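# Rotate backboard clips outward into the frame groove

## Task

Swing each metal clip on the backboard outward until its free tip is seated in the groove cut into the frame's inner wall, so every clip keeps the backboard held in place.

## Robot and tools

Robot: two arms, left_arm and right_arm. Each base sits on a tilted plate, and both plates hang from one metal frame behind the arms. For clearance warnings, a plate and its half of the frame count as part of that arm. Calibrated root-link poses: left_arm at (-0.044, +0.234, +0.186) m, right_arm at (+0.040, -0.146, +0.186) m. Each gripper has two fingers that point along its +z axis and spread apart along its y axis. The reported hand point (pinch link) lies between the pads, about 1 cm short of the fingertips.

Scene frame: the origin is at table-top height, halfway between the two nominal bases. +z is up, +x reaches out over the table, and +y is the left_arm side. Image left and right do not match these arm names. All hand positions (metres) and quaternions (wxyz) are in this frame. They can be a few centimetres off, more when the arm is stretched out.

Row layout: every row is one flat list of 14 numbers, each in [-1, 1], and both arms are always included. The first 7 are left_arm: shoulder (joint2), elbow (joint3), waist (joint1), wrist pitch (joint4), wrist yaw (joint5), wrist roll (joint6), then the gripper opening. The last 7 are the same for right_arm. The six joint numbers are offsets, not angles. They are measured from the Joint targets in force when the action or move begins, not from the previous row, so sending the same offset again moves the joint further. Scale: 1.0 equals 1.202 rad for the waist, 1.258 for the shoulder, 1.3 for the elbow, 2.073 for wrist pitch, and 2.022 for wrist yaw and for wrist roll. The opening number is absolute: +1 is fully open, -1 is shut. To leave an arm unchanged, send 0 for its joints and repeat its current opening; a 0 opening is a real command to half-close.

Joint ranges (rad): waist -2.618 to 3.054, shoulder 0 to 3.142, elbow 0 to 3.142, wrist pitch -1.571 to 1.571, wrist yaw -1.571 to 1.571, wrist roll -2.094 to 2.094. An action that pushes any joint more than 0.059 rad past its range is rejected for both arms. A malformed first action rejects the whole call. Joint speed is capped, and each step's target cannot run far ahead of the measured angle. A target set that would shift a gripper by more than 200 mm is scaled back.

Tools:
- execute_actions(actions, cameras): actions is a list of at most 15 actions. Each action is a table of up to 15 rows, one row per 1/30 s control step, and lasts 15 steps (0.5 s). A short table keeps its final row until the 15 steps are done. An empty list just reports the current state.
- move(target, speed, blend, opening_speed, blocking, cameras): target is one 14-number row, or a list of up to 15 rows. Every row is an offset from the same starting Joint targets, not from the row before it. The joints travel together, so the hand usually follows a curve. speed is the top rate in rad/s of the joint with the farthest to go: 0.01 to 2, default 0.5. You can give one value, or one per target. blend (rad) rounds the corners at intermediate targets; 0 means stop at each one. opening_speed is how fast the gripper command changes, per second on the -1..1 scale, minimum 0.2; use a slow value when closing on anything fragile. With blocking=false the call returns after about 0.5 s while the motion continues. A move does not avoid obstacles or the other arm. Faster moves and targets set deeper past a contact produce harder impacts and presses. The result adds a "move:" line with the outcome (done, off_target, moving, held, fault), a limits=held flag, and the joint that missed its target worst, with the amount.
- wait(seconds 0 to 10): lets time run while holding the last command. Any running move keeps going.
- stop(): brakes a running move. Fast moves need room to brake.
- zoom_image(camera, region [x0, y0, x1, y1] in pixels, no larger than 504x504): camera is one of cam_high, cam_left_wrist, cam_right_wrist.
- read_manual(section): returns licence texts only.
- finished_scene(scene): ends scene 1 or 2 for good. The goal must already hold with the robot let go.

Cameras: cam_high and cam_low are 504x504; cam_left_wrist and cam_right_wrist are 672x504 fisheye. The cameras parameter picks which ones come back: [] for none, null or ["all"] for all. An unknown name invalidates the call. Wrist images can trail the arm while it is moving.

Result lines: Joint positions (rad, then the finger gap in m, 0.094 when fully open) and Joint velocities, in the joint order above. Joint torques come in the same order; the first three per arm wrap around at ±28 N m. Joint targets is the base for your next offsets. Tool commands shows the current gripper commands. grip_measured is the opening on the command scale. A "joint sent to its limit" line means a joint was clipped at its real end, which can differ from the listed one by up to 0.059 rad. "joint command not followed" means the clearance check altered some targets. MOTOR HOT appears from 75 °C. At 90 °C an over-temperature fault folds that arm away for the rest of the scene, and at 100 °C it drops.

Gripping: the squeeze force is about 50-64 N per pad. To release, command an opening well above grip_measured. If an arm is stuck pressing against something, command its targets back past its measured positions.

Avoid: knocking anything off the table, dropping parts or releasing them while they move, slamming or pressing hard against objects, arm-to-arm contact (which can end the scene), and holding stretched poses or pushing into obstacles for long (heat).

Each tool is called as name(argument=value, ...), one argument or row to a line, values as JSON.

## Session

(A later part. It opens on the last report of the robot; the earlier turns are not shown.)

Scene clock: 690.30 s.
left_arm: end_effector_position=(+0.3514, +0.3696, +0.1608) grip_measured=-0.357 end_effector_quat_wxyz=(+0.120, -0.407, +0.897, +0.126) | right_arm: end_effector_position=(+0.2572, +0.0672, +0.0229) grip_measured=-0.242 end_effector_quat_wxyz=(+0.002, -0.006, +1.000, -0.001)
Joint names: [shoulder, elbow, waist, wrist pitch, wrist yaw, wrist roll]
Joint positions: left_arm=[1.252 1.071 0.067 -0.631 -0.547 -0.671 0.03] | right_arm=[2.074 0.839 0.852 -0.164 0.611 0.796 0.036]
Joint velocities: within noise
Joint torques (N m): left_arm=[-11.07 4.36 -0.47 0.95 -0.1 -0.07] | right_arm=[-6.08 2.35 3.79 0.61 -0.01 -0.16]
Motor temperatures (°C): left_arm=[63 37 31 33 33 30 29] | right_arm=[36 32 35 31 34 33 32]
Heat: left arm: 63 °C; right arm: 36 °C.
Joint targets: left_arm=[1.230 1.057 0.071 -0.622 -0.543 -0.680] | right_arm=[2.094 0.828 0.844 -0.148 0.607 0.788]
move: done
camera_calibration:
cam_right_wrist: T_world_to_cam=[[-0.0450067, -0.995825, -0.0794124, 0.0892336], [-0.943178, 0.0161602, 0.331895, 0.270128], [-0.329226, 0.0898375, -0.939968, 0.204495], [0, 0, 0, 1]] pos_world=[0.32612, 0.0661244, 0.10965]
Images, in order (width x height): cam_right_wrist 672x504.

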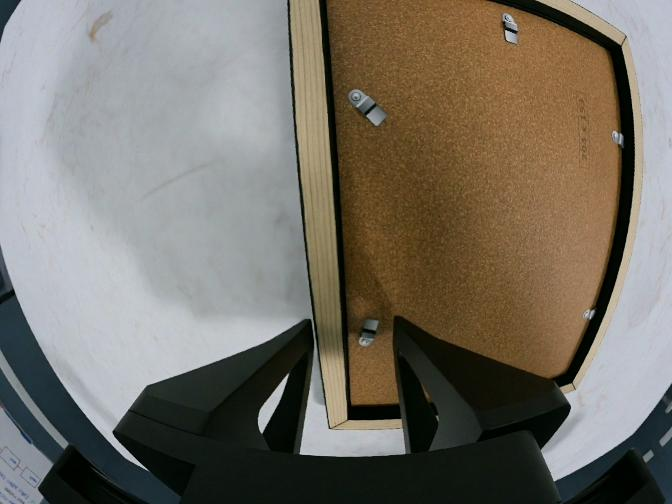

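move(
  target=[0,0,0,0,0,0,-0.36,0.0145,-0.003,-0.0088,0.012,-0.0009,-0.0063,-0.25],
  speed=0.04,
  cameras=["cam_right_wrist"],
)

zoom_image(
  camera="cam_right_wrist",
  region=[250, 220, 450, 370],
)

Scene clock: 701.53 s.
left_arm: end_effector_position=(+0.3514, +0.3696, +0.1608) grip_measured=-0.357 end_effector_quat_wxyz=(+0.120, -0.407, +0.897, +0.126) | right_arm: end_effector_position=(+0.2567, +0.0670, +0.0178) grip_measured=-0.248 end_effector_quat_wxyz=(+0.002, -0.007, +1.000, -0.002)
Joint names: [shoulder, elbow, waist, wrist pitch, wrist yaw, wrist roll]
Joint positions: left_arm=[1.252 1.071 0.067 -0.631 -0.547 -0.671 0.03] | right_arm=[2.09 0.839 0.843 -0.143 0.609 0.784 0.035]
Joint velocities: within noise
Joint torques (N m): left_arm=[-11.03 4.41 -0.5 0.95 -0.09 -0.07] | right_arm=[-5.89 1.5 3.82 0.6 -0.05 -0.09]
Motor temperatures (°C): left_arm=[63 37 31 33 33 30 29] | right_arm=[37 32 35 31 34 33 32]
Heat: left arm: 63 °C; right arm: 37 °C.
Joint targets: left_arm=[1.230 1.057 0.071 -0.622 -0.543 -0.680] | right_arm=[2.112 0.824 0.833 -0.123 0.606 0.775]
move: done
camera_calibration:
cam_right_wrist: T_world_to_cam=[[-0.0430853, -0.996016, -0.0780753, 0.0881156], [-0.942822, 0.0146834, 0.332972, 0.271363], [-0.330499, 0.0879573, -0.939699, 0.200002], [0, 0, 0, 1]] pos_world=[0.325744, 0.0661884, 0.104465]
Images, in order (width x height): cam_right_wrist 672x504.

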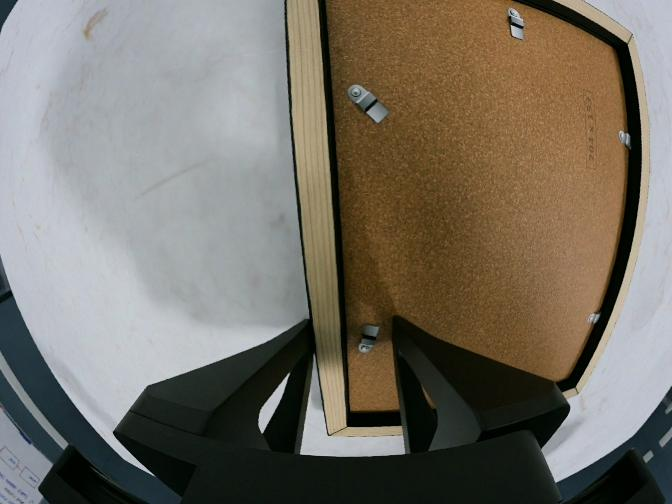

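Scaled by 2.520 from the camera's 672x504 image, which has a finer 960x720 frame.

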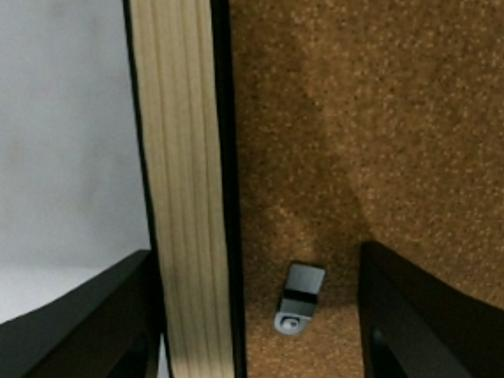

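move(
  target=[0,0,0,0,0,0,-0.36,0.0127,0.0315,0.0262,-0.0165,0.0069,0.0156,-0.25],
  speed=0.04,
  cameras=["cam_right_wrist"],
)

zoom_image(
  camera="cam_right_wrist",
  region=[250, 220, 450, 370],
)

Scene clock: 720.27 s.
left_arm: end_effector_position=(+0.3514, +0.3696, +0.1608) grip_measured=-0.357 end_effector_quat_wxyz=(+0.120, -0.407, +0.897, +0.126) | right_arm: end_effector_position=(+0.2569, +0.0685, +0.0176) grip_measured=-0.248 end_effector_quat_wxyz=(+0.003, -0.004, +1.000, -0.006)
Joint names: [shoulder, elbow, waist, wrist pitch, wrist yaw, wrist roll]
Joint positions: left_arm=[1.252 1.071 0.067 -0.631 -0.547 -0.671 0.03] | right_arm=[2.099 0.851 0.848 -0.155 0.616 0.798 0.035]
Joint velocities: within noise
Joint torques (N m): left_arm=[-11.04 4.37 -0.46 0.95 -0.09 -0.07] | right_arm=[-5.42 4.03 5.96 0.42 -0.01 0.05]
Motor temperatures (°C): left_arm=[63 37 31 33 33 30 29] | right_arm=[37 32 35 31 34 33 31]
Heat: left arm: 63 °C; right arm: 37 °C.
Joint targets: left_arm=[1.230 1.057 0.071 -0.622 -0.543 -0.680] | right_arm=[2.128 0.865 0.864 -0.157 0.619 0.806]
move: done
camera_calibration:
cam_right_wrist: T_world_to_cam=[[-0.0480605, -0.996328, -0.070862, 0.0907877], [-0.943172, 0.0219132, 0.331583, 0.271248], [-0.328812, 0.082771, -0.940761, 0.199658], [0, 0, 0, 1]] pos_world=[0.325847, 0.0679845, 0.104323]
Images, in order (width x height): cam_right_wrist 672x504.

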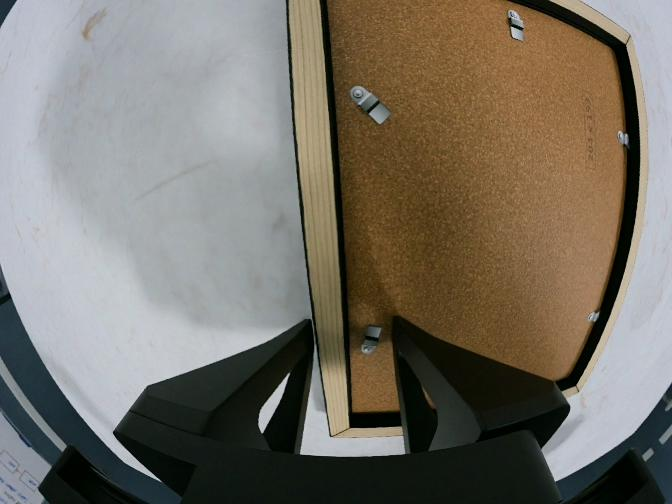

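Scaled by 2.520 from the camera's 672x504 image, which has a finer 960x720 frame.

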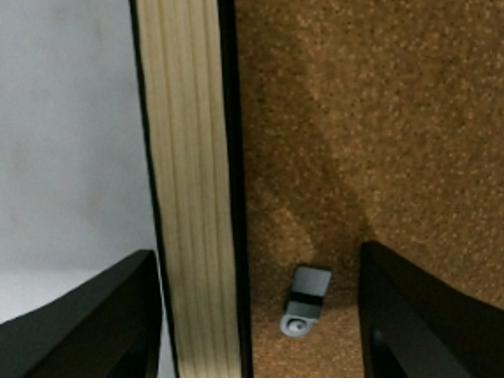

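move(
  target=[0,0,0,0,0,0,-0.36,0.001,0.007,0.0095,-0.004,0.001,0.005,-0.575],
  speed=0.01,
  opening_speed=0.25,
  cameras=["cam_right_wrist"],
)

zoom_image(
  camera="cam_right_wrist",
  region=[250, 240, 450, 390],
)

Scene clock: 729.13 s.
left_arm: end_effector_position=(+0.3514, +0.3696, +0.1608) grip_measured=-0.357 end_effector_quat_wxyz=(+0.120, -0.407, +0.897, +0.126) | right_arm: end_effector_position=(+0.2586, +0.0736, +0.0182) grip_measured=-0.572 end_effector_quat_wxyz=(+0.005, -0.003, +1.000, -0.003)
Joint names: [shoulder, elbow, waist, wrist pitch, wrist yaw, wrist roll]
Joint positions: left_arm=[1.252 1.071 0.067 -0.631 -0.547 -0.671 0.03] | right_arm=[2.107 0.864 0.855 -0.156 0.617 0.804 0.02]
Joint velocities: within noise
Joint torques (N m): left_arm=[-11.04 4.38 -0.49 0.95 -0.09 -0.07] | right_arm=[-5.98 3.75 6.22 0.35 0.06 0.11]
Motor temperatures (°C): left_arm=[63 37 31 33 33 30 29] | right_arm=[37 32 35 31 34 33 31]
Heat: left arm: 63 °C; right arm: 37 °C.
Joint targets: left_arm=[1.230 1.057 0.071 -0.622 -0.543 -0.680] | right_arm=[2.129 0.874 0.876 -0.165 0.621 0.816]
move: done
camera_calibration:
cam_right_wrist: T_world_to_cam=[[-0.0509015, -0.995685, -0.0775947, 0.0967256], [-0.944926, 0.0228634, 0.326484, 0.272934], [-0.323301, 0.0899397, -0.942012, 0.198432], [0, 0, 0, 1]] pos_world=[0.326979, 0.0722211, 0.105322]
Images, in order (width x height): cam_right_wrist 672x504.

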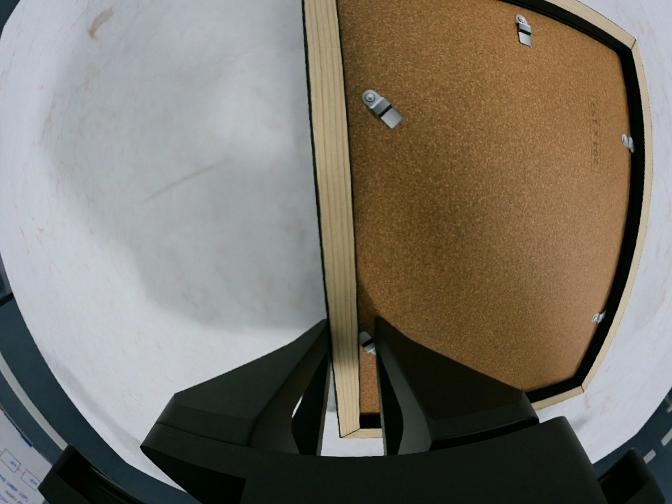

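Scaled by 2.520 from the camera's 672x504 image, which has a finer 960x720 frame.

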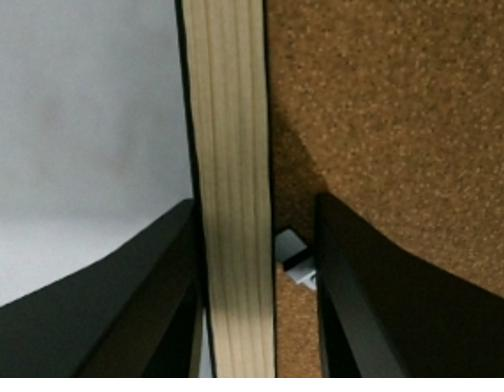

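move(
  target=[0,0,0,0,0,0,-0.36,0.001,-0.009,0.0075,0.0,0.001,0.005,-0.74],
  speed=0.014,
  opening_speed=0.25,
  cameras=["cam_right_wrist"],
)

zoom_image(
  camera="cam_right_wrist",
  region=[300, 280, 410, 380],
)

Scene clock: 738.17 s.
left_arm: end_effector_position=(+0.3514, +0.3696, +0.1608) grip_measured=-0.357 end_effector_quat_wxyz=(+0.120, -0.407, +0.897, +0.126) | right_arm: end_effector_position=(+0.2578, +0.0748, +0.0189) grip_measured=-0.733 end_effector_quat_wxyz=(+0.005, +0.001, +1.000, -0.001)
Joint names: [shoulder, elbow, waist, wrist pitch, wrist yaw, wrist roll]
Joint positions: left_arm=[1.252 1.071 0.067 -0.631 -0.547 -0.671 0.03] | right_arm=[2.107 0.864 0.86 -0.156 0.616 0.815 0.013]
Joint velocities: within noise
Joint torques (N m): left_arm=[-11.08 4.38 -0.5 0.95 -0.1 -0.07] | right_arm=[-5.97 2.84 6.67 0.31 0.05 0.11]
Motor temperatures (°C): left_arm=[63 37 31 33 33 30 29] | right_arm=[37 32 36 31 34 33 31]
Heat: left arm: 63 °C; right arm: 37 °C.
Joint targets: left_arm=[1.230 1.057 0.071 -0.622 -0.543 -0.680] | right_arm=[2.131 0.862 0.885 -0.165 0.624 0.827]
move: done
camera_calibration:
cam_right_wrist: T_world_to_cam=[[-0.0577372, -0.995066, -0.0806887, 0.0997653], [-0.944853, 0.0283672, 0.326265, 0.271572], [-0.322366, 0.0950766, -0.941828, 0.198142], [0, 0, 0, 1]] pos_world=[0.32623, 0.0727306, 0.106061]
Images, in order (width x height): cam_right_wrist 672x504.

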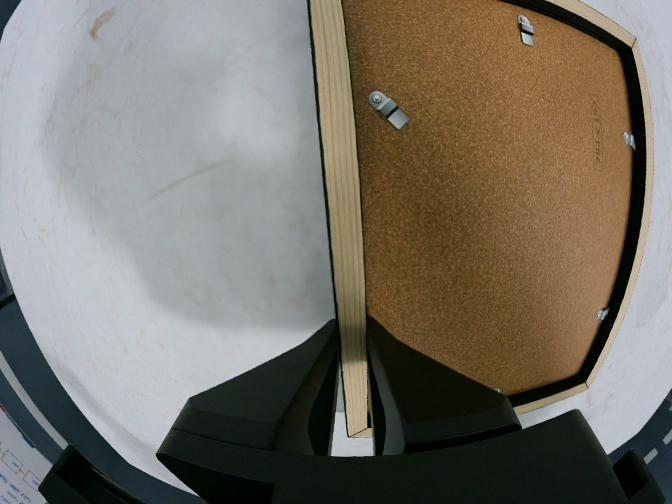

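Scaled by 4.582 from the camera's 672x504 image, which has a finer 960x720 frame.

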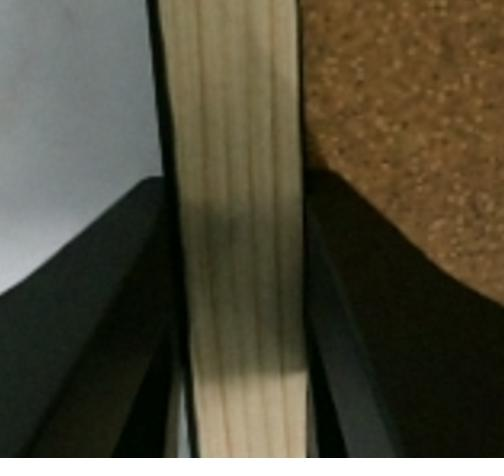

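move(
  target=[0,0,0,0,0,0,-0.36,-0.045,0,0.0,0.0,0,0,-0.56],
  speed=0.05,
  opening_speed=0.5,
  cameras=["cam_right_wrist"],
)

zoom_image(
  camera="cam_right_wrist",
  region=[300, 280, 410, 380],
)

Scene clock: 744.37 s.
left_arm: end_effector_position=(+0.3514, +0.3696, +0.1608) grip_measured=-0.357 end_effector_quat_wxyz=(+0.120, -0.407, +0.897, +0.126) | right_arm: end_effector_position=(+0.2608, +0.0756, +0.0213) grip_measured=-0.562 end_effector_quat_wxyz=(+0.008, +0.006, +1.000, +0.002)
Joint names: [shoulder, elbow, waist, wrist pitch, wrist yaw, wrist roll]
Joint positions: left_arm=[1.252 1.071 0.067 -0.631 -0.547 -0.671 0.03] | right_arm=[2.096 0.864 0.86 -0.156 0.616 0.819 0.021]
Joint velocities: within noise
Joint torques (N m): left_arm=[-11.04 4.4 -0.47 0.95 -0.08 -0.07] | right_arm=[-10.3 2.86 6.72 0.38 0.06 0.08]
Motor temperatures (°C): left_arm=[63 37 31 33 33 30 29] | right_arm=[38 32 36 31 34 33 32]
Heat: left arm: 63 °C; right arm: 38 °C.
Joint targets: left_arm=[1.230 1.057 0.071 -0.622 -0.543 -0.680] | right_arm=[2.074 0.862 0.885 -0.165 0.624 0.826]
move: done
camera_calibration:
cam_right_wrist: T_world_to_cam=[[-0.0674593, -0.993879, -0.0874884, 0.103493], [-0.946463, 0.0360019, 0.320799, 0.273562], [-0.315686, 0.104445, -0.943098, 0.198859], [0, 0, 0, 1]] pos_world=[0.328675, 0.0722406, 0.108839]
Images, in order (width x height): cam_right_wrist 672x504.

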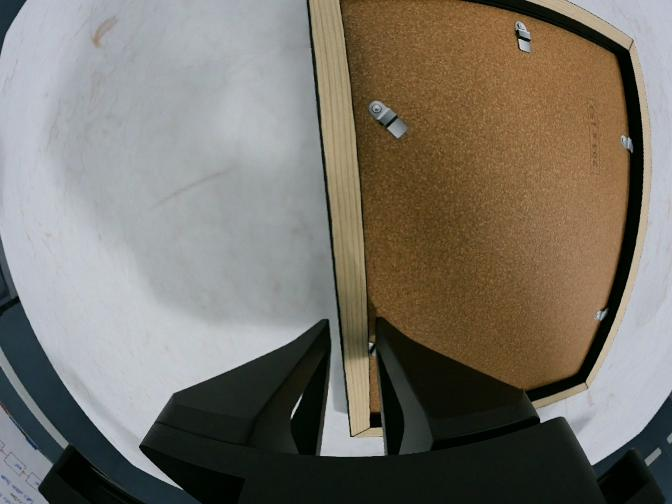

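Scaled by 4.582 from the camera's 672x504 image, which has a finer 960x720 frame.

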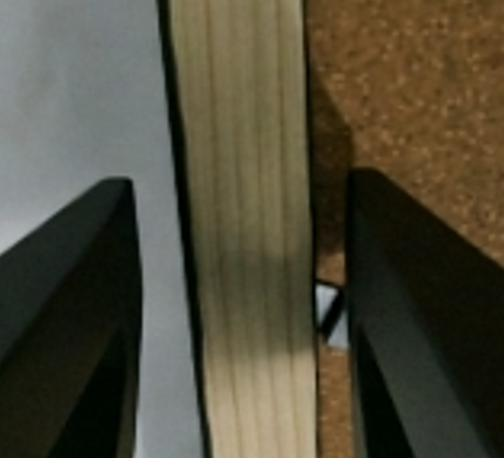

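move(
  target=[
    [0,0,0,0,0,0,-0.36,0,-0.0185,-0.004,0.008,0,0.003,-0.56],
    [0,0,0,0,0,0,-0.36,0.045,-0.0185,-0.004,0.0236,0,0.003,-0.56],
  ],
  speed=0.05,
  cameras=["cam_right_wrist"],
)

zoom_image(
  camera="cam_right_wrist",
  region=[300, 280, 410, 380],
)

Scene clock: 772.37 s.
left_arm: end_effector_position=(+0.3514, +0.3696, +0.1608) grip_measured=-0.357 end_effector_quat_wxyz=(+0.120, -0.407, +0.897, +0.126) | right_arm: end_effector_position=(+0.2567, +0.0736, +0.0178) grip_measured=-0.562 end_effector_quat_wxyz=(+0.010, +0.008, +1.000, +0.000)
Joint names: [shoulder, elbow, waist, wrist pitch, wrist yaw, wrist roll]
Joint positions: left_arm=[1.252 1.071 0.067 -0.631 -0.547 -0.671 0.03] | right_arm=[2.107 0.849 0.86 -0.131 0.62 0.825 0.021]
Joint velocities: within noise
Joint torques (N m): left_arm=[-11.06 4.38 -0.47 0.95 -0.09 -0.07] | right_arm=[-5.97 2.02 6.2 0.59 0.06 0.07]
Motor temperatures (°C): left_arm=[63 37 31 33 33 30 29] | right_arm=[41 32 37 31 34 33 31]
Heat: left arm: 63 °C; right arm: 41 °C.
Joint targets: left_arm=[1.230 1.057 0.071 -0.622 -0.543 -0.680] | right_arm=[2.131 0.838 0.880 -0.117 0.623 0.833]
move: done
camera_calibration:
cam_right_wrist: T_world_to_cam=[[-0.0723182, -0.993883, -0.0834724, 0.102111], [-0.946975, 0.0421528, 0.318531, 0.270574], [-0.313064, 0.102082, -0.94423, 0.193901], [0, 0, 0, 1]] pos_world=[0.324315, 0.0702871, 0.105424]
Images, in order (width x height): cam_right_wrist 672x504.

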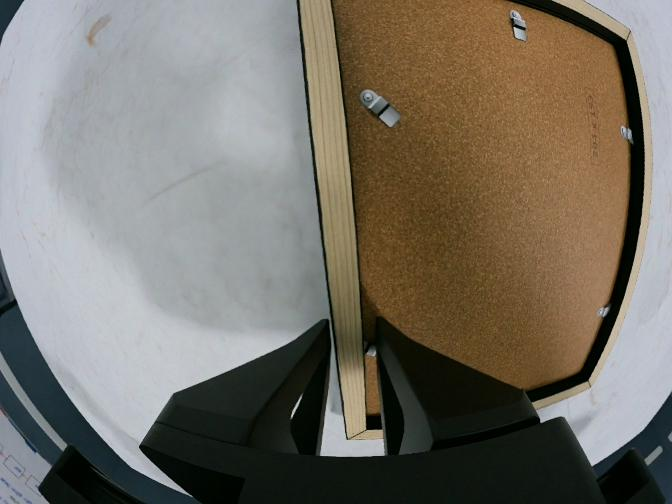

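Scaled by 4.582 from the camera's 672x504 image, which has a finer 960x720 frame.

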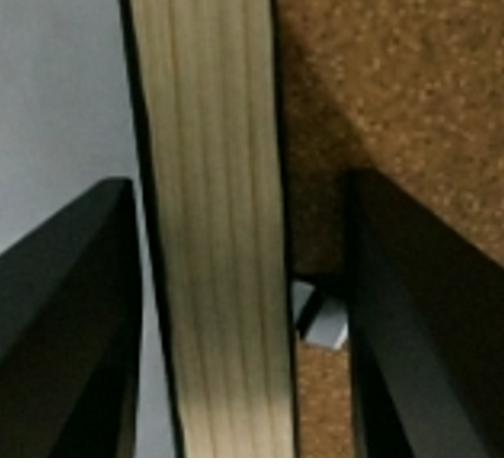

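move(
  target=[0,0,0,0,0,0,-0.36,0.001,0.0,0.011,0.0,0,-0.020,-0.56],
  speed=0.03,
  cameras=["cam_right_wrist"],
)

zoom_image(
  camera="cam_right_wrist",
  region=[300, 280, 410, 380],
)

Scene clock: 789.43 s.
left_arm: end_effector_position=(+0.3514, +0.3696, +0.1608) grip_measured=-0.357 end_effector_quat_wxyz=(+0.120, -0.407, +0.897, +0.126) | right_arm: end_effector_position=(+0.2562, +0.0758, +0.0193) grip_measured=-0.562 end_effector_quat_wxyz=(+0.012, -0.007, +1.000, +0.002)
Joint names: [shoulder, elbow, waist, wrist pitch, wrist yaw, wrist roll]
Joint positions: left_arm=[1.252 1.071 0.067 -0.631 -0.547 -0.671 0.03] | right_arm=[2.107 0.849 0.868 -0.13 0.623 0.8 0.021]
Joint velocities: within noise
Joint torques (N m): left_arm=[-11.04 4.42 -0.49 0.93 -0.08 -0.08] | right_arm=[-5.76 2.02 6.45 0.6 0.01 -0.08]
Motor temperatures (°C): left_arm=[64 37 31 33 33 30 29] | right_arm=[39 32 37 31 34 33 31]
Heat: left arm: 64 °C; right arm: 39 °C.
Joint targets: left_arm=[1.230 1.057 0.071 -0.622 -0.543 -0.680] | right_arm=[2.132 0.838 0.893 -0.116 0.623 0.792]
move: done
camera_calibration:
cam_right_wrist: T_world_to_cam=[[-0.0412373, -0.995366, -0.0868647, 0.0966353], [-0.949592, 0.0120031, 0.313259, 0.272577], [-0.310765, 0.0954039, -0.945687, 0.194904], [0, 0, 0, 1]] pos_world=[0.323392, 0.0743211, 0.107325]
Images, in order (width x height): cam_right_wrist 672x504.

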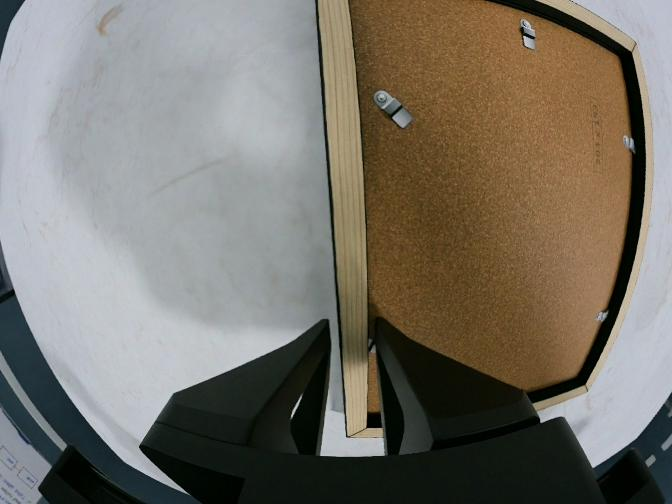

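Scaled by 4.582 from the camera's 672x504 image, which has a finer 960x720 frame.

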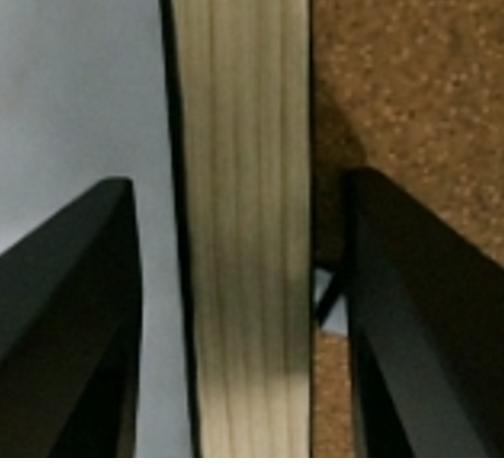

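move(
  target=[0,0,0,0,0,0,-0.36,0.001,0.0,0.0,0.002,0,0,-0.745],
  speed=0.02,
  opening_speed=0.25,
  cameras=[],
)

move(
  target=[0,0,0,0,0,0,-0.36,-0.06,0,0.0,0.0,0,0,-0.56],
  speed=0.05,
  opening_speed=0.5,
  cameras=["cam_right_wrist"],
)

zoom_image(
  camera="cam_right_wrist",
  region=[300, 280, 410, 380],
)

Scene clock: 799.23 s.
left_arm: end_effector_position=(+0.3514, +0.3696, +0.1608) grip_measured=-0.357 end_effector_quat_wxyz=(+0.120, -0.407, +0.897, +0.126) | right_arm: end_effector_position=(+0.2571, +0.0756, +0.0190) grip_measured=-0.737 end_effector_quat_wxyz=(+0.015, -0.007, +1.000, +0.000)
Joint names: [shoulder, elbow, waist, wrist pitch, wrist yaw, wrist roll]
Joint positions: left_arm=[1.252 1.071 0.067 -0.631 -0.547 -0.671 0.03] | right_arm=[2.109 0.849 0.868 -0.126 0.629 0.799 0.012]
Joint velocities: within noise
Joint torques (N m): left_arm=[-11.04 4.4 -0.49 0.95 -0.1 -0.07] | right_arm=[-5.9 2 6.53 0.62 -0.04 -0.08]
Motor temperatures (°C): left_arm=[64 37 31 33 33 30 29] | right_arm=[39 32 37 31 34 33 31]
Heat: left arm: 64 °C; right arm: 39 °C.
Joint targets: left_arm=[1.230 1.057 0.071 -0.622 -0.543 -0.680] | right_arm=[2.133 0.838 0.893 -0.112 0.623 0.792]
move: done
No camera images: "cameras" was empty.

Scene clock: 801.07 s.
left_arm: end_effector_position=(+0.3514, +0.3696, +0.1608) grip_measured=-0.357 end_effector_quat_wxyz=(+0.120, -0.407, +0.897, +0.126) | right_arm: end_effector_position=(+0.2640, +0.0790, +0.0249) grip_measured=-0.562 end_effector_quat_wxyz=(+0.023, +0.001, +1.000, +0.011)
Joint names: [shoulder, elbow, waist, wrist pitch, wrist yaw, wrist roll]
Joint positions: left_arm=[1.252 1.071 0.067 -0.631 -0.547 -0.671 0.03] | right_arm=[2.084 0.849 0.871 -0.121 0.627 0.799 0.021]
Joint velocities: within noise
Joint torques (N m): left_arm=[-11.04 4.41 -0.49 0.95 -0.09 -0.07] | right_arm=[-10.78 1.95 6.27 0.62 -0.01 -0.14]
Motor temperatures (°C): left_arm=[64 37 31 33 33 30 29] | right_arm=[39 32 37 31 34 33 31]
Heat: left arm: 64 °C; right arm: 39 °C.
Joint targets: left_arm=[1.230 1.057 0.071 -0.622 -0.543 -0.680] | right_arm=[2.058 0.838 0.893 -0.113 0.624 0.792]
move: done
camera_calibration:
cam_right_wrist: T_world_to_cam=[[-0.054743, -0.992889, -0.10571, 0.104467], [-0.955599, 0.0213971, 0.293892, 0.279524], [-0.289541, 0.117105, -0.949975, 0.195146], [0, 0, 0, 1]] pos_world=[0.329334, 0.0748904, 0.114278]
Images, in order (width x height): cam_right_wrist 672x504.

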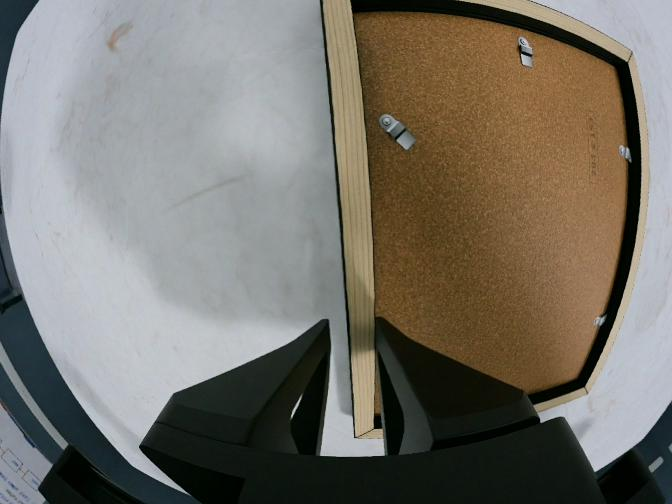

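Scaled by 4.582 from the camera's 672x504 image, which has a finer 960x720 frame.

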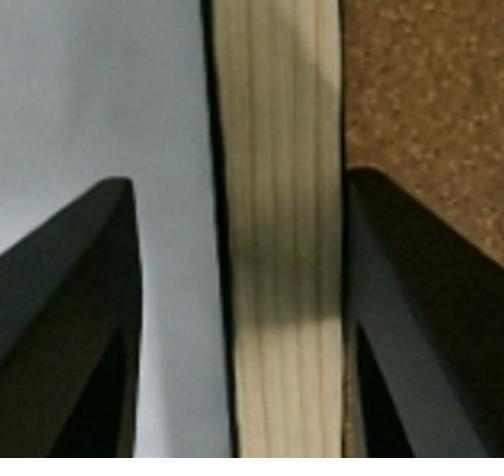

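move(
  target=[0,0,0,0,0,0,-0.36,-0.1169,0,0.06,-0.1409,0.002,0.0628,-0.56],
  speed=0.3,
  cameras=["cam_right_wrist"],
)

zoom_image(
  camera="cam_right_wrist",
  region=[300, 240, 410, 340],
)

Scene clock: 812.93 s.
left_arm: end_effector_position=(+0.3514, +0.3696, +0.1608) grip_measured=-0.357 end_effector_quat_wxyz=(+0.120, -0.407, +0.897, +0.126) | right_arm: end_effector_position=(+0.2562, +0.0639, +0.0704) grip_measured=-0.562 end_effector_quat_wxyz=(+0.003, -0.004, +1.000, -0.003)
Joint names: [shoulder, elbow, waist, wrist pitch, wrist yaw, wrist roll]
Joint positions: left_arm=[1.252 1.071 0.067 -0.631 -0.547 -0.671 0.03] | right_arm=[1.931 0.849 0.943 -0.384 0.626 0.911 0.021]
Joint velocities: within noise
Joint torques (N m): left_arm=[-11.06 4.38 -0.47 0.94 -0.09 -0.07] | right_arm=[-9.44 3.04 6.04 0.24 0.02 0.05]
Motor temperatures (°C): left_arm=[64 37 31 33 33 30 29] | right_arm=[41 32 37 31 34 33 31]
Heat: left arm: 64 °C; right arm: 41 °C.
Joint targets: left_arm=[1.230 1.057 0.071 -0.622 -0.543 -0.680] | right_arm=[1.911 0.838 0.965 -0.405 0.627 0.919]
move: done
camera_calibration:
cam_right_wrist: T_world_to_cam=[[-0.0482081, -0.99594, -0.0760255, 0.0902375], [-0.943327, 0.020376, 0.33124, 0.253275], [-0.328346, 0.0876853, -0.940479, 0.248995], [0, 0, 0, 1]] pos_world=[0.325028, 0.0628771, 0.15714]
Images, in order (width x height): cam_right_wrist 672x504.

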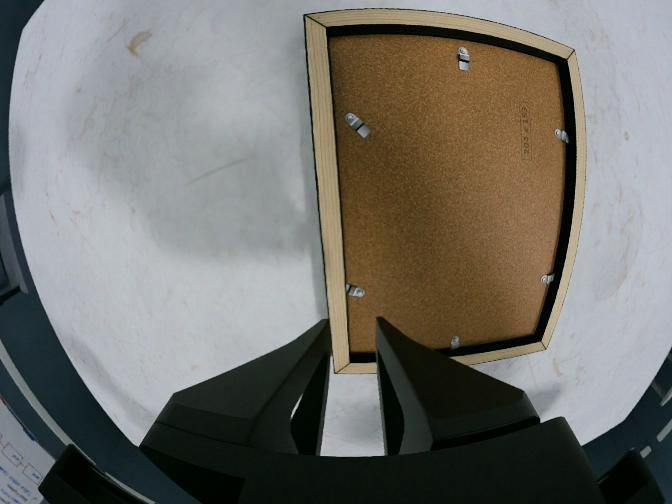

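Scaled by 4.582 from the camera's 672x504 image, which has a finer 960x720 frame.

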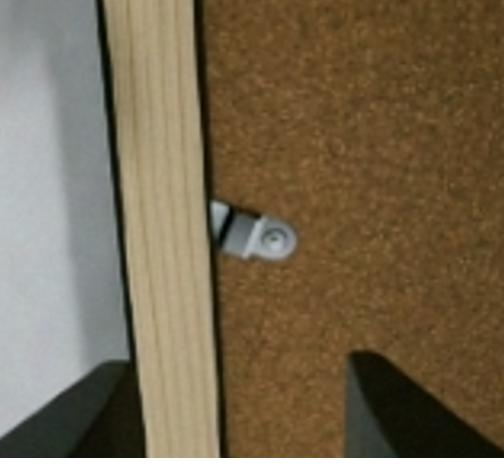

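move(
  target=[0,0,0,0,0,0,-0.36,0.0986,0.2031,-0.1864,-0.0082,-0.0252,-0.1271,-0.1],
  speed=0.4,
  cameras=["cam_right_wrist"],
)

zoom_image(
  camera="cam_right_wrist",
  region=[250, 220, 450, 370],
)

Scene clock: 835.53 s.
left_arm: end_effector_position=(+0.3514, +0.3696, +0.1608) grip_measured=-0.357 end_effector_quat_wxyz=(+0.120, -0.407, +0.897, +0.126) | right_arm: end_effector_position=(+0.3390, +0.0676, +0.0446) grip_measured=-0.102 end_effector_quat_wxyz=(+0.000, -0.004, +1.000, +0.002)
Joint names: [shoulder, elbow, waist, wrist pitch, wrist yaw, wrist roll]
Joint positions: left_arm=[1.252 1.071 0.067 -0.631 -0.547 -0.671 0.03] | right_arm=[2.011 1.088 0.744 -0.402 0.581 0.671 0.042]
Joint velocities: within noise
Joint torques (N m): left_arm=[-11.1 4.41 -0.5 0.95 -0.1 -0.08] | right_arm=[-6.99 5.14 4.59 0.3 0 -0.09]
Motor temperatures (°C): left_arm=[64 37 31 33 33 30 29] | right_arm=[41 32 37 31 34 33 31]
Heat: left arm: 64 °C; right arm: 41 °C.
Joint targets: left_arm=[1.230 1.057 0.071 -0.622 -0.543 -0.680] | right_arm=[2.035 1.102 0.741 -0.422 0.577 0.662]
move: done
camera_calibration:
cam_right_wrist: T_world_to_cam=[[-0.0486826, -0.995149, -0.085484, 0.0964675], [-0.941772, 0.017225, 0.33581, 0.339334], [-0.332709, 0.0968545, -0.938043, 0.252325], [0, 0, 0, 1]] pos_world=[0.408223, 0.0657157, 0.130986]
Images, in order (width x height): cam_right_wrist 672x504.

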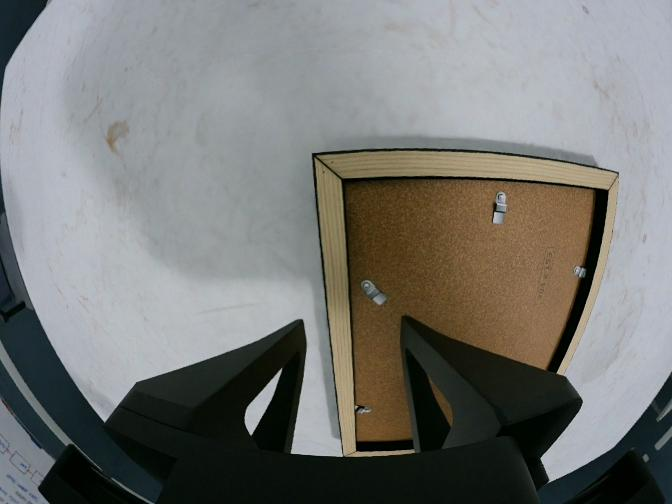

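Scaled by 2.520 from the camera's 672x504 image, which has a finer 960x720 frame.

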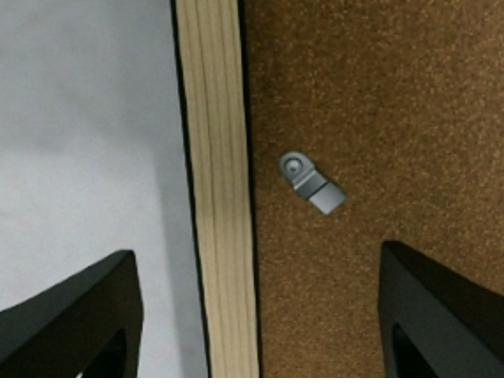

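move(
  target=[0,0,0,0,0,0,-0.36,0.0386,-0.0346,-0.0354,0.0608,-0.0069,-0.0203,-0.1],
  speed=0.1,
  cameras=["cam_right_wrist"],
)

zoom_image(
  camera="cam_right_wrist",
  region=[250, 220, 450, 370],
)

Scene clock: 851.83 s.
left_arm: end_effector_position=(+0.3514, +0.3696, +0.1608) grip_measured=-0.357 end_effector_quat_wxyz=(+0.120, -0.407, +0.897, +0.126) | right_arm: end_effector_position=(+0.3365, +0.0659, +0.0222) grip_measured=-0.102 end_effector_quat_wxyz=(-0.001, -0.004, +1.000, +0.003)
Joint names: [shoulder, elbow, waist, wrist pitch, wrist yaw, wrist roll]
Joint positions: left_arm=[1.252 1.071 0.067 -0.631 -0.547 -0.671 0.03] | right_arm=[2.061 1.069 0.707 -0.312 0.567 0.63 0.042]
Joint velocities: within noise
Joint torques (N m): left_arm=[-11.06 4.42 -0.51 0.95 -0.08 -0.07] | right_arm=[-7.38 2.55 4.14 0.58 -0.08 -0.1]
Motor temperatures (°C): left_arm=[64 37 31 33 33 30 29] | right_arm=[40 32 36 31 34 33 31]
Heat: left arm: 64 °C; right arm: 40 °C.
Joint targets: left_arm=[1.230 1.057 0.071 -0.622 -0.543 -0.680] | right_arm=[2.083 1.057 0.699 -0.295 0.562 0.621]
move: done
camera_calibration:
cam_right_wrist: T_world_to_cam=[[-0.0498472, -0.994827, -0.0885139, 0.093222], [-0.94055, 0.0169446, 0.339233, 0.344139], [-0.335978, 0.100162, -0.936529, 0.231556], [0, 0, 0, 1]] pos_world=[0.406125, 0.0637155, 0.108367]
Images, in order (width x height): cam_right_wrist 672x504.

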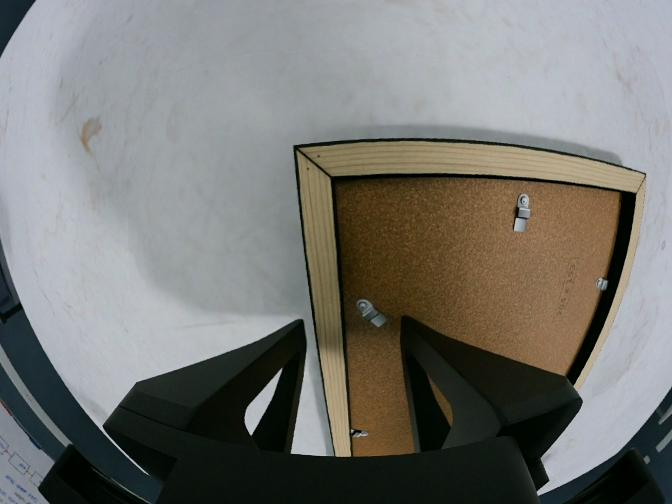

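Scaled by 2.520 from the camera's 672x504 image, which has a finer 960x720 frame.

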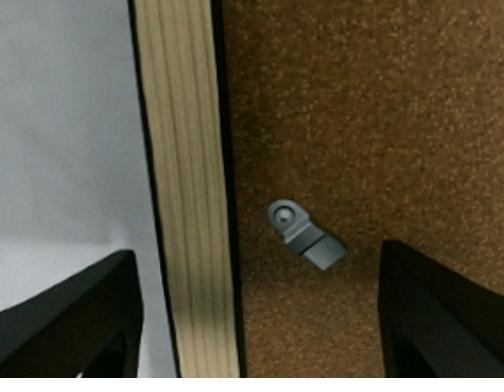

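move(
  target=[0,0,0,0,0,0,-0.36,0.0115,0,-0.0065,0.0092,-0.001,-0.0045,-0.12],
  speed=0.04,
  cameras=["cam_right_wrist"],
)

zoom_image(
  camera="cam_right_wrist",
  region=[250, 220, 450, 370],
)

Scene clock: 860.63 s.
left_arm: end_effector_position=(+0.3514, +0.3696, +0.1608) grip_measured=-0.357 end_effector_quat_wxyz=(+0.120, -0.407, +0.897, +0.126) | right_arm: end_effector_position=(+0.3363, +0.0658, +0.0184) grip_measured=-0.118 end_effector_quat_wxyz=(-0.002, -0.005, +1.000, +0.003)
Joint names: [shoulder, elbow, waist, wrist pitch, wrist yaw, wrist roll]
Joint positions: left_arm=[1.252 1.071 0.067 -0.631 -0.547 -0.671 0.03] | right_arm=[2.071 1.069 0.702 -0.299 0.565 0.622 0.041]
Joint velocities: within noise
Joint torques (N m): left_arm=[-11.03 4.38 -0.49 0.94 -0.09 -0.08] | right_arm=[-6.95 2.55 4.04 0.62 -0.07 -0.17]
Motor temperatures (°C): left_arm=[64 37 31 33 33 30 29] | right_arm=[40 32 36 31 34 33 31]
Heat: left arm: 64 °C; right arm: 40 °C.
Joint targets: left_arm=[1.230 1.057 0.071 -0.622 -0.543 -0.680] | right_arm=[2.098 1.057 0.691 -0.276 0.560 0.612]
move: done
camera_calibration:
cam_right_wrist: T_world_to_cam=[[-0.0477964, -0.994984, -0.0878817, 0.0920908], [-0.940306, 0.0151399, 0.339994, 0.345201], [-0.336957, 0.0988862, -0.936313, 0.228333], [0, 0, 0, 1]] pos_world=[0.405934, 0.0638235, 0.104519]
Images, in order (width x height): cam_right_wrist 672x504.

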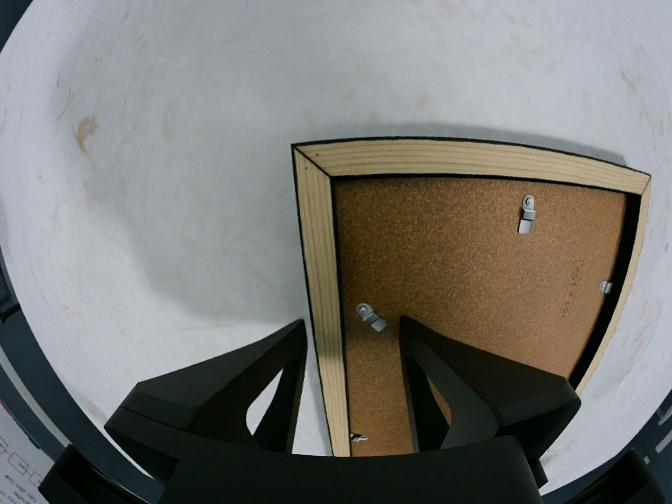

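Scaled by 2.520 from the camera's 672x504 image, which has a finer 960x720 frame.

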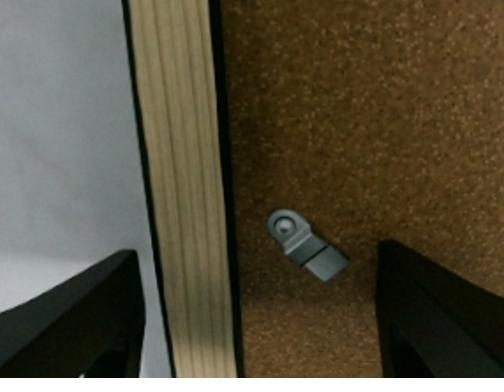

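move(
  target=[0,0,0,0,0,0,-0.36,0.0065,0.0315,0.0295,-0.0195,0.0084,0.0161,-0.15],
  speed=0.04,
  cameras=["cam_right_wrist"],
)

zoom_image(
  camera="cam_right_wrist",
  region=[250, 220, 450, 370],
)

Scene clock: 877.23 s.
left_arm: end_effector_position=(+0.3514, +0.3696, +0.1608) grip_measured=-0.357 end_effector_quat_wxyz=(+0.120, -0.407, +0.897, +0.126) | right_arm: end_effector_position=(+0.3384, +0.0680, +0.0184) grip_measured=-0.148 end_effector_quat_wxyz=(+0.000, +0.002, +1.000, +0.002)
Joint names: [shoulder, elbow, waist, wrist pitch, wrist yaw, wrist roll]
Joint positions: left_arm=[1.252 1.071 0.067 -0.631 -0.547 -0.671 0.03] | right_arm=[2.079 1.083 0.704 -0.305 0.57 0.636 0.04]
Joint velocities: within noise
Joint torques (N m): left_arm=[-11.03 4.42 -0.47 0.95 -0.08 -0.07] | right_arm=[-7.05 4.94 6.46 0.32 0.07 0.09]
Motor temperatures (°C): left_arm=[64 37 31 33 33 30 29] | right_arm=[40 32 36 31 34 33 31]
Heat: left arm: 64 °C; right arm: 40 °C.
Joint targets: left_arm=[1.230 1.057 0.071 -0.622 -0.543 -0.680] | right_arm=[2.106 1.098 0.726 -0.317 0.578 0.645]
move: done
camera_calibration:
cam_right_wrist: T_world_to_cam=[[-0.0603429, -0.99447, -0.0859547, 0.0984964], [-0.941243, 0.028023, 0.336565, 0.346717], [-0.332295, 0.101214, -0.937729, 0.227091], [0, 0, 0, 1]] pos_world=[0.40775, 0.065251, 0.104723]
Images, in order (width x height): cam_right_wrist 672x504.

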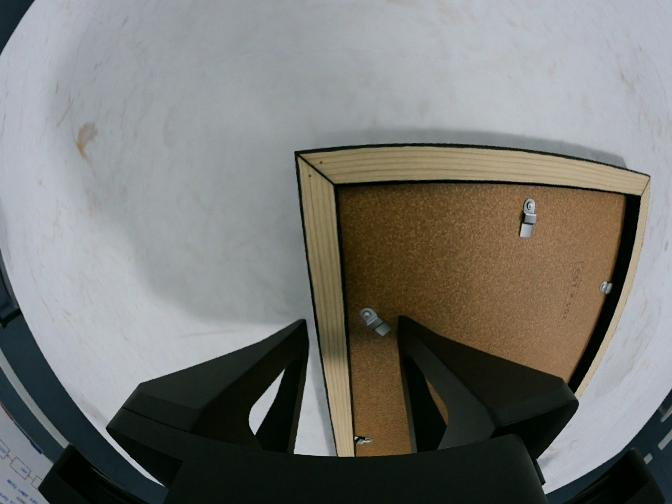

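Scaled by 2.520 from the camera's 672x504 image, which has a finer 960x720 frame.

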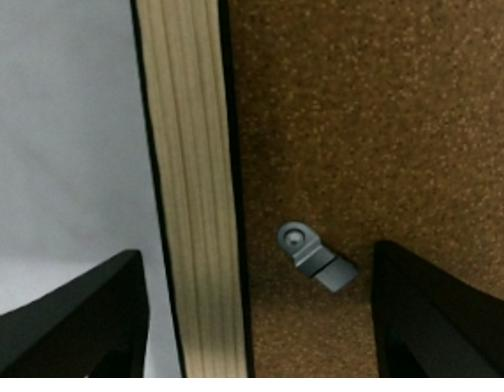

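move(
  target=[0,0,0,0,0,0,-0.36,0.007,0.003,0.0125,-0.0015,0.002,-0.006,-0.575],
  speed=0.02,
  opening_speed=0.25,
  cameras=["cam_right_wrist"],
)

zoom_image(
  camera="cam_right_wrist",
  region=[250, 220, 450, 370],
)

Scene clock: 935.47 s.
left_arm: end_effector_position=(+0.3514, +0.3696, +0.1608) grip_measured=-0.357 end_effector_quat_wxyz=(+0.120, -0.407, +0.897, +0.126) | right_arm: end_effector_position=(+0.3351, +0.0712, +0.0187) grip_measured=-0.572 end_effector_quat_wxyz=(+0.000, -0.007, +1.000, -0.001)
Joint names: [shoulder, elbow, waist, wrist pitch, wrist yaw, wrist roll]
Joint positions: left_arm=[1.252 1.071 0.067 -0.631 -0.547 -0.671 0.03] | right_arm=[2.089 1.086 0.718 -0.31 0.578 0.637 0.02]
Joint velocities: within noise
Joint torques (N m): left_arm=[-11.03 4.38 -0.44 0.95 -0.09 -0.07] | right_arm=[-7.13 5.04 6.74 0.38 0.05 -0.05]
Motor temperatures (°C): left_arm=[64 37 31 33 33 30 29] | right_arm=[40 32 38 31 34 33 31]
Heat: left arm: 64 °C; right arm: 40 °C.
Joint targets: left_arm=[1.230 1.057 0.071 -0.622 -0.543 -0.680] | right_arm=[2.115 1.102 0.741 -0.320 0.582 0.632]
move: done
camera_calibration:
cam_right_wrist: T_world_to_cam=[[-0.0437185, -0.99577, -0.0808173, 0.0959429], [-0.941808, 0.0140911, 0.335855, 0.34459], [-0.333295, 0.0907975, -0.93844, 0.227069], [0, 0, 0, 1]] pos_world=[0.404413, 0.0700641, 0.105113]
Images, in order (width x height): cam_right_wrist 672x504.

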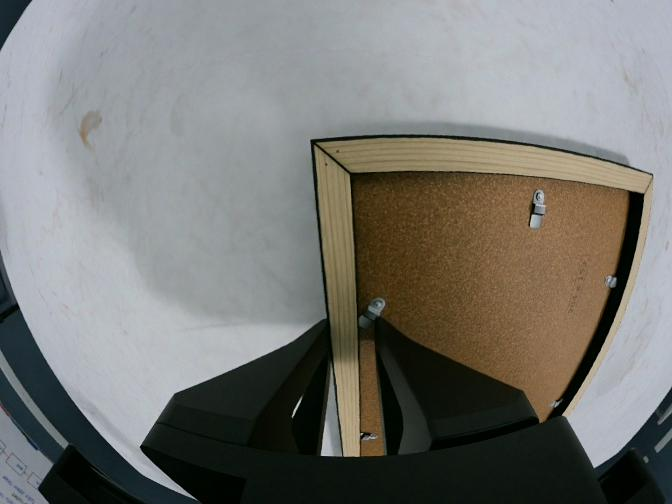

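Scaled by 2.520 from the camera's 672x504 image, which has a finer 960x720 frame.

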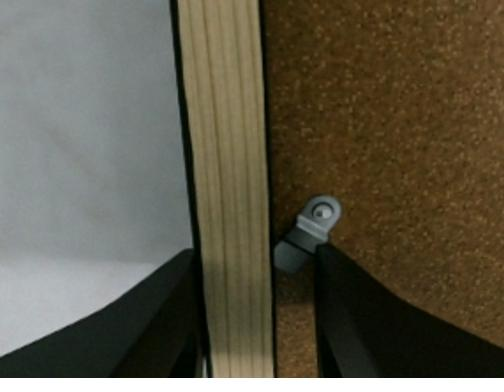

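move(
  target=[0,0,0,0,0,0,-0.36,0.0045,0.0045,0.0045,-0.0015,0.001,-0.002,-0.745],
  speed=0.02,
  opening_speed=0.25,
  cameras=["cam_right_wrist"],
)

zoom_image(
  camera="cam_right_wrist",
  region=[250, 220, 450, 370],
)

Scene clock: 942.30 s.
left_arm: end_effector_position=(+0.3514, +0.3696, +0.1608) grip_measured=-0.357 end_effector_quat_wxyz=(+0.120, -0.407, +0.897, +0.126) | right_arm: end_effector_position=(+0.3332, +0.0743, +0.0185) grip_measured=-0.737 end_effector_quat_wxyz=(-0.001, -0.011, +1.000, +0.001)
Joint names: [shoulder, elbow, waist, wrist pitch, wrist yaw, wrist roll]
Joint positions: left_arm=[1.252 1.071 0.067 -0.631 -0.547 -0.671 0.03] | right_arm=[2.096 1.09 0.725 -0.311 0.576 0.637 0.012]
Joint velocities: within noise
Joint torques (N m): left_arm=[-11.04 4.37 -0.47 0.95 -0.1 -0.07] | right_arm=[-7.45 5.26 6.64 0.35 0.09 -0.15]
Motor temperatures (°C): left_arm=[64 37 31 33 33 30 29] | right_arm=[40 32 38 31 34 33 31]
Heat: left arm: 64 °C; right arm: 40 °C.
Joint targets: left_arm=[1.230 1.057 0.071 -0.622 -0.543 -0.680] | right_arm=[2.121 1.108 0.747 -0.323 0.584 0.628]
move: done
camera_calibration:
cam_right_wrist: T_world_to_cam=[[-0.0360714, -0.995839, -0.083682, 0.0964449], [-0.941167, 0.00569731, 0.337893, 0.343144], [-0.336011, 0.090947, -0.937457, 0.226838], [0, 0, 0, 1]] pos_world=[0.402655, 0.0734583, 0.104776]
Images, in order (width x height): cam_right_wrist 672x504.

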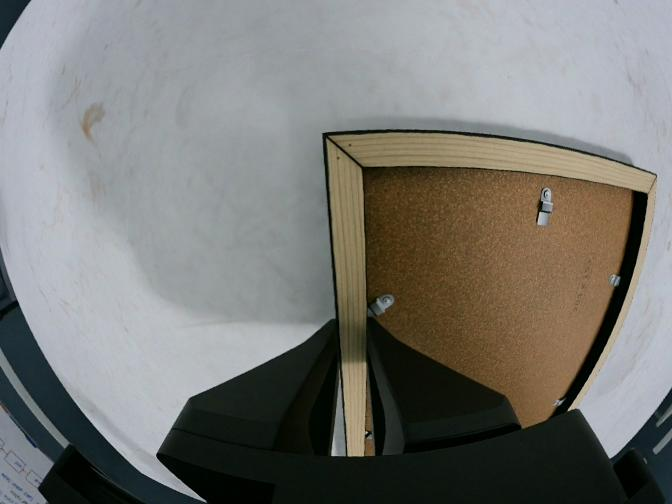

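Scaled by 2.520 from the camera's 672x504 image, which has a finer 960x720 frame.

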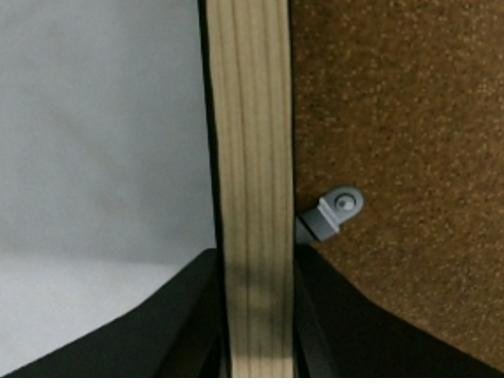

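move(
  target=[0,0,0,0,0,0,-0.36,-0.053,0.0077,0.001,-0.0227,0.0015,0.0163,-0.5],
  speed=0.08,
  opening_speed=0.6,
  cameras=["cam_right_wrist"],
)

zoom_image(
  camera="cam_right_wrist",
  region=[250, 220, 450, 370],
)

Scene clock: 965.67 s.
left_arm: end_effector_position=(+0.3514, +0.3696, +0.1608) grip_measured=-0.357 end_effector_quat_wxyz=(+0.120, -0.407, +0.897, +0.126) | right_arm: end_effector_position=(+0.3352, +0.0710, +0.0244) grip_measured=-0.502 end_effector_quat_wxyz=(-0.005, -0.006, +1.000, -0.002)
Joint names: [shoulder, elbow, waist, wrist pitch, wrist yaw, wrist roll]
Joint positions: left_arm=[1.252 1.071 0.067 -0.631 -0.547 -0.671 0.03] | right_arm=[2.078 1.099 0.725 -0.35 0.576 0.653 0.023]
Joint velocities: within noise
Joint torques (N m): left_arm=[-11.06 4.4 -0.46 0.94 -0.09 -0.07] | right_arm=[-11.95 5.34 6.65 0.26 0.09 0.14]
Motor temperatures (°C): left_arm=[65 37 31 33 33 30 29] | right_arm=[40 33 38 31 34 33 32]
Heat: left arm: 65 °C; right arm: 40 °C.
Joint targets: left_arm=[1.230 1.057 0.071 -0.622 -0.543 -0.680] | right_arm=[2.054 1.118 0.748 -0.370 0.587 0.661]
move: done
camera_calibration:
cam_right_wrist: T_world_to_cam=[[-0.046223, -0.995972, -0.0768274, 0.0970111], [-0.938218, 0.0168811, 0.345634, 0.34112], [-0.342945, 0.0880571, -0.935219, 0.235761], [0, 0, 0, 1]] pos_world=[0.405382, 0.0701014, 0.110039]
Images, in order (width x height): cam_right_wrist 672x504.

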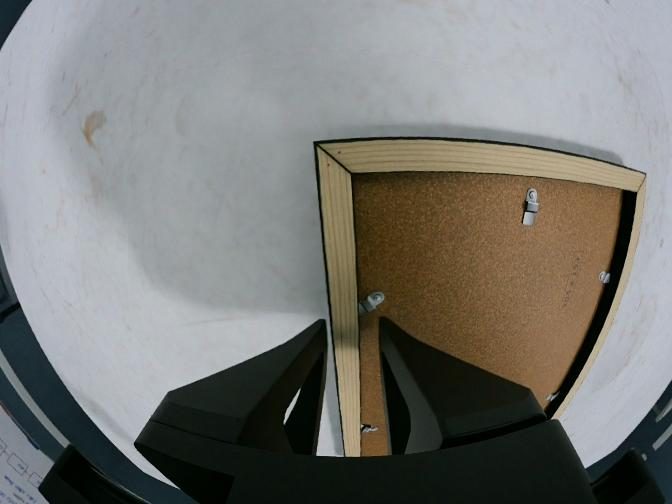

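Scaled by 2.520 from the camera's 672x504 image, which has a finer 960x720 frame.

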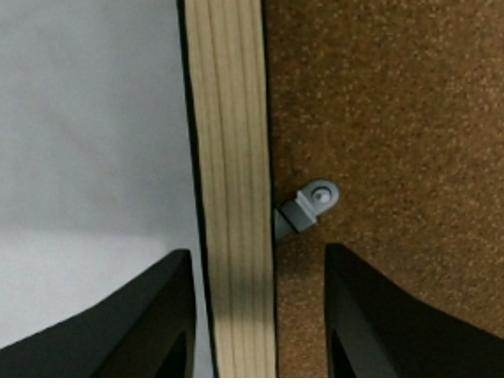

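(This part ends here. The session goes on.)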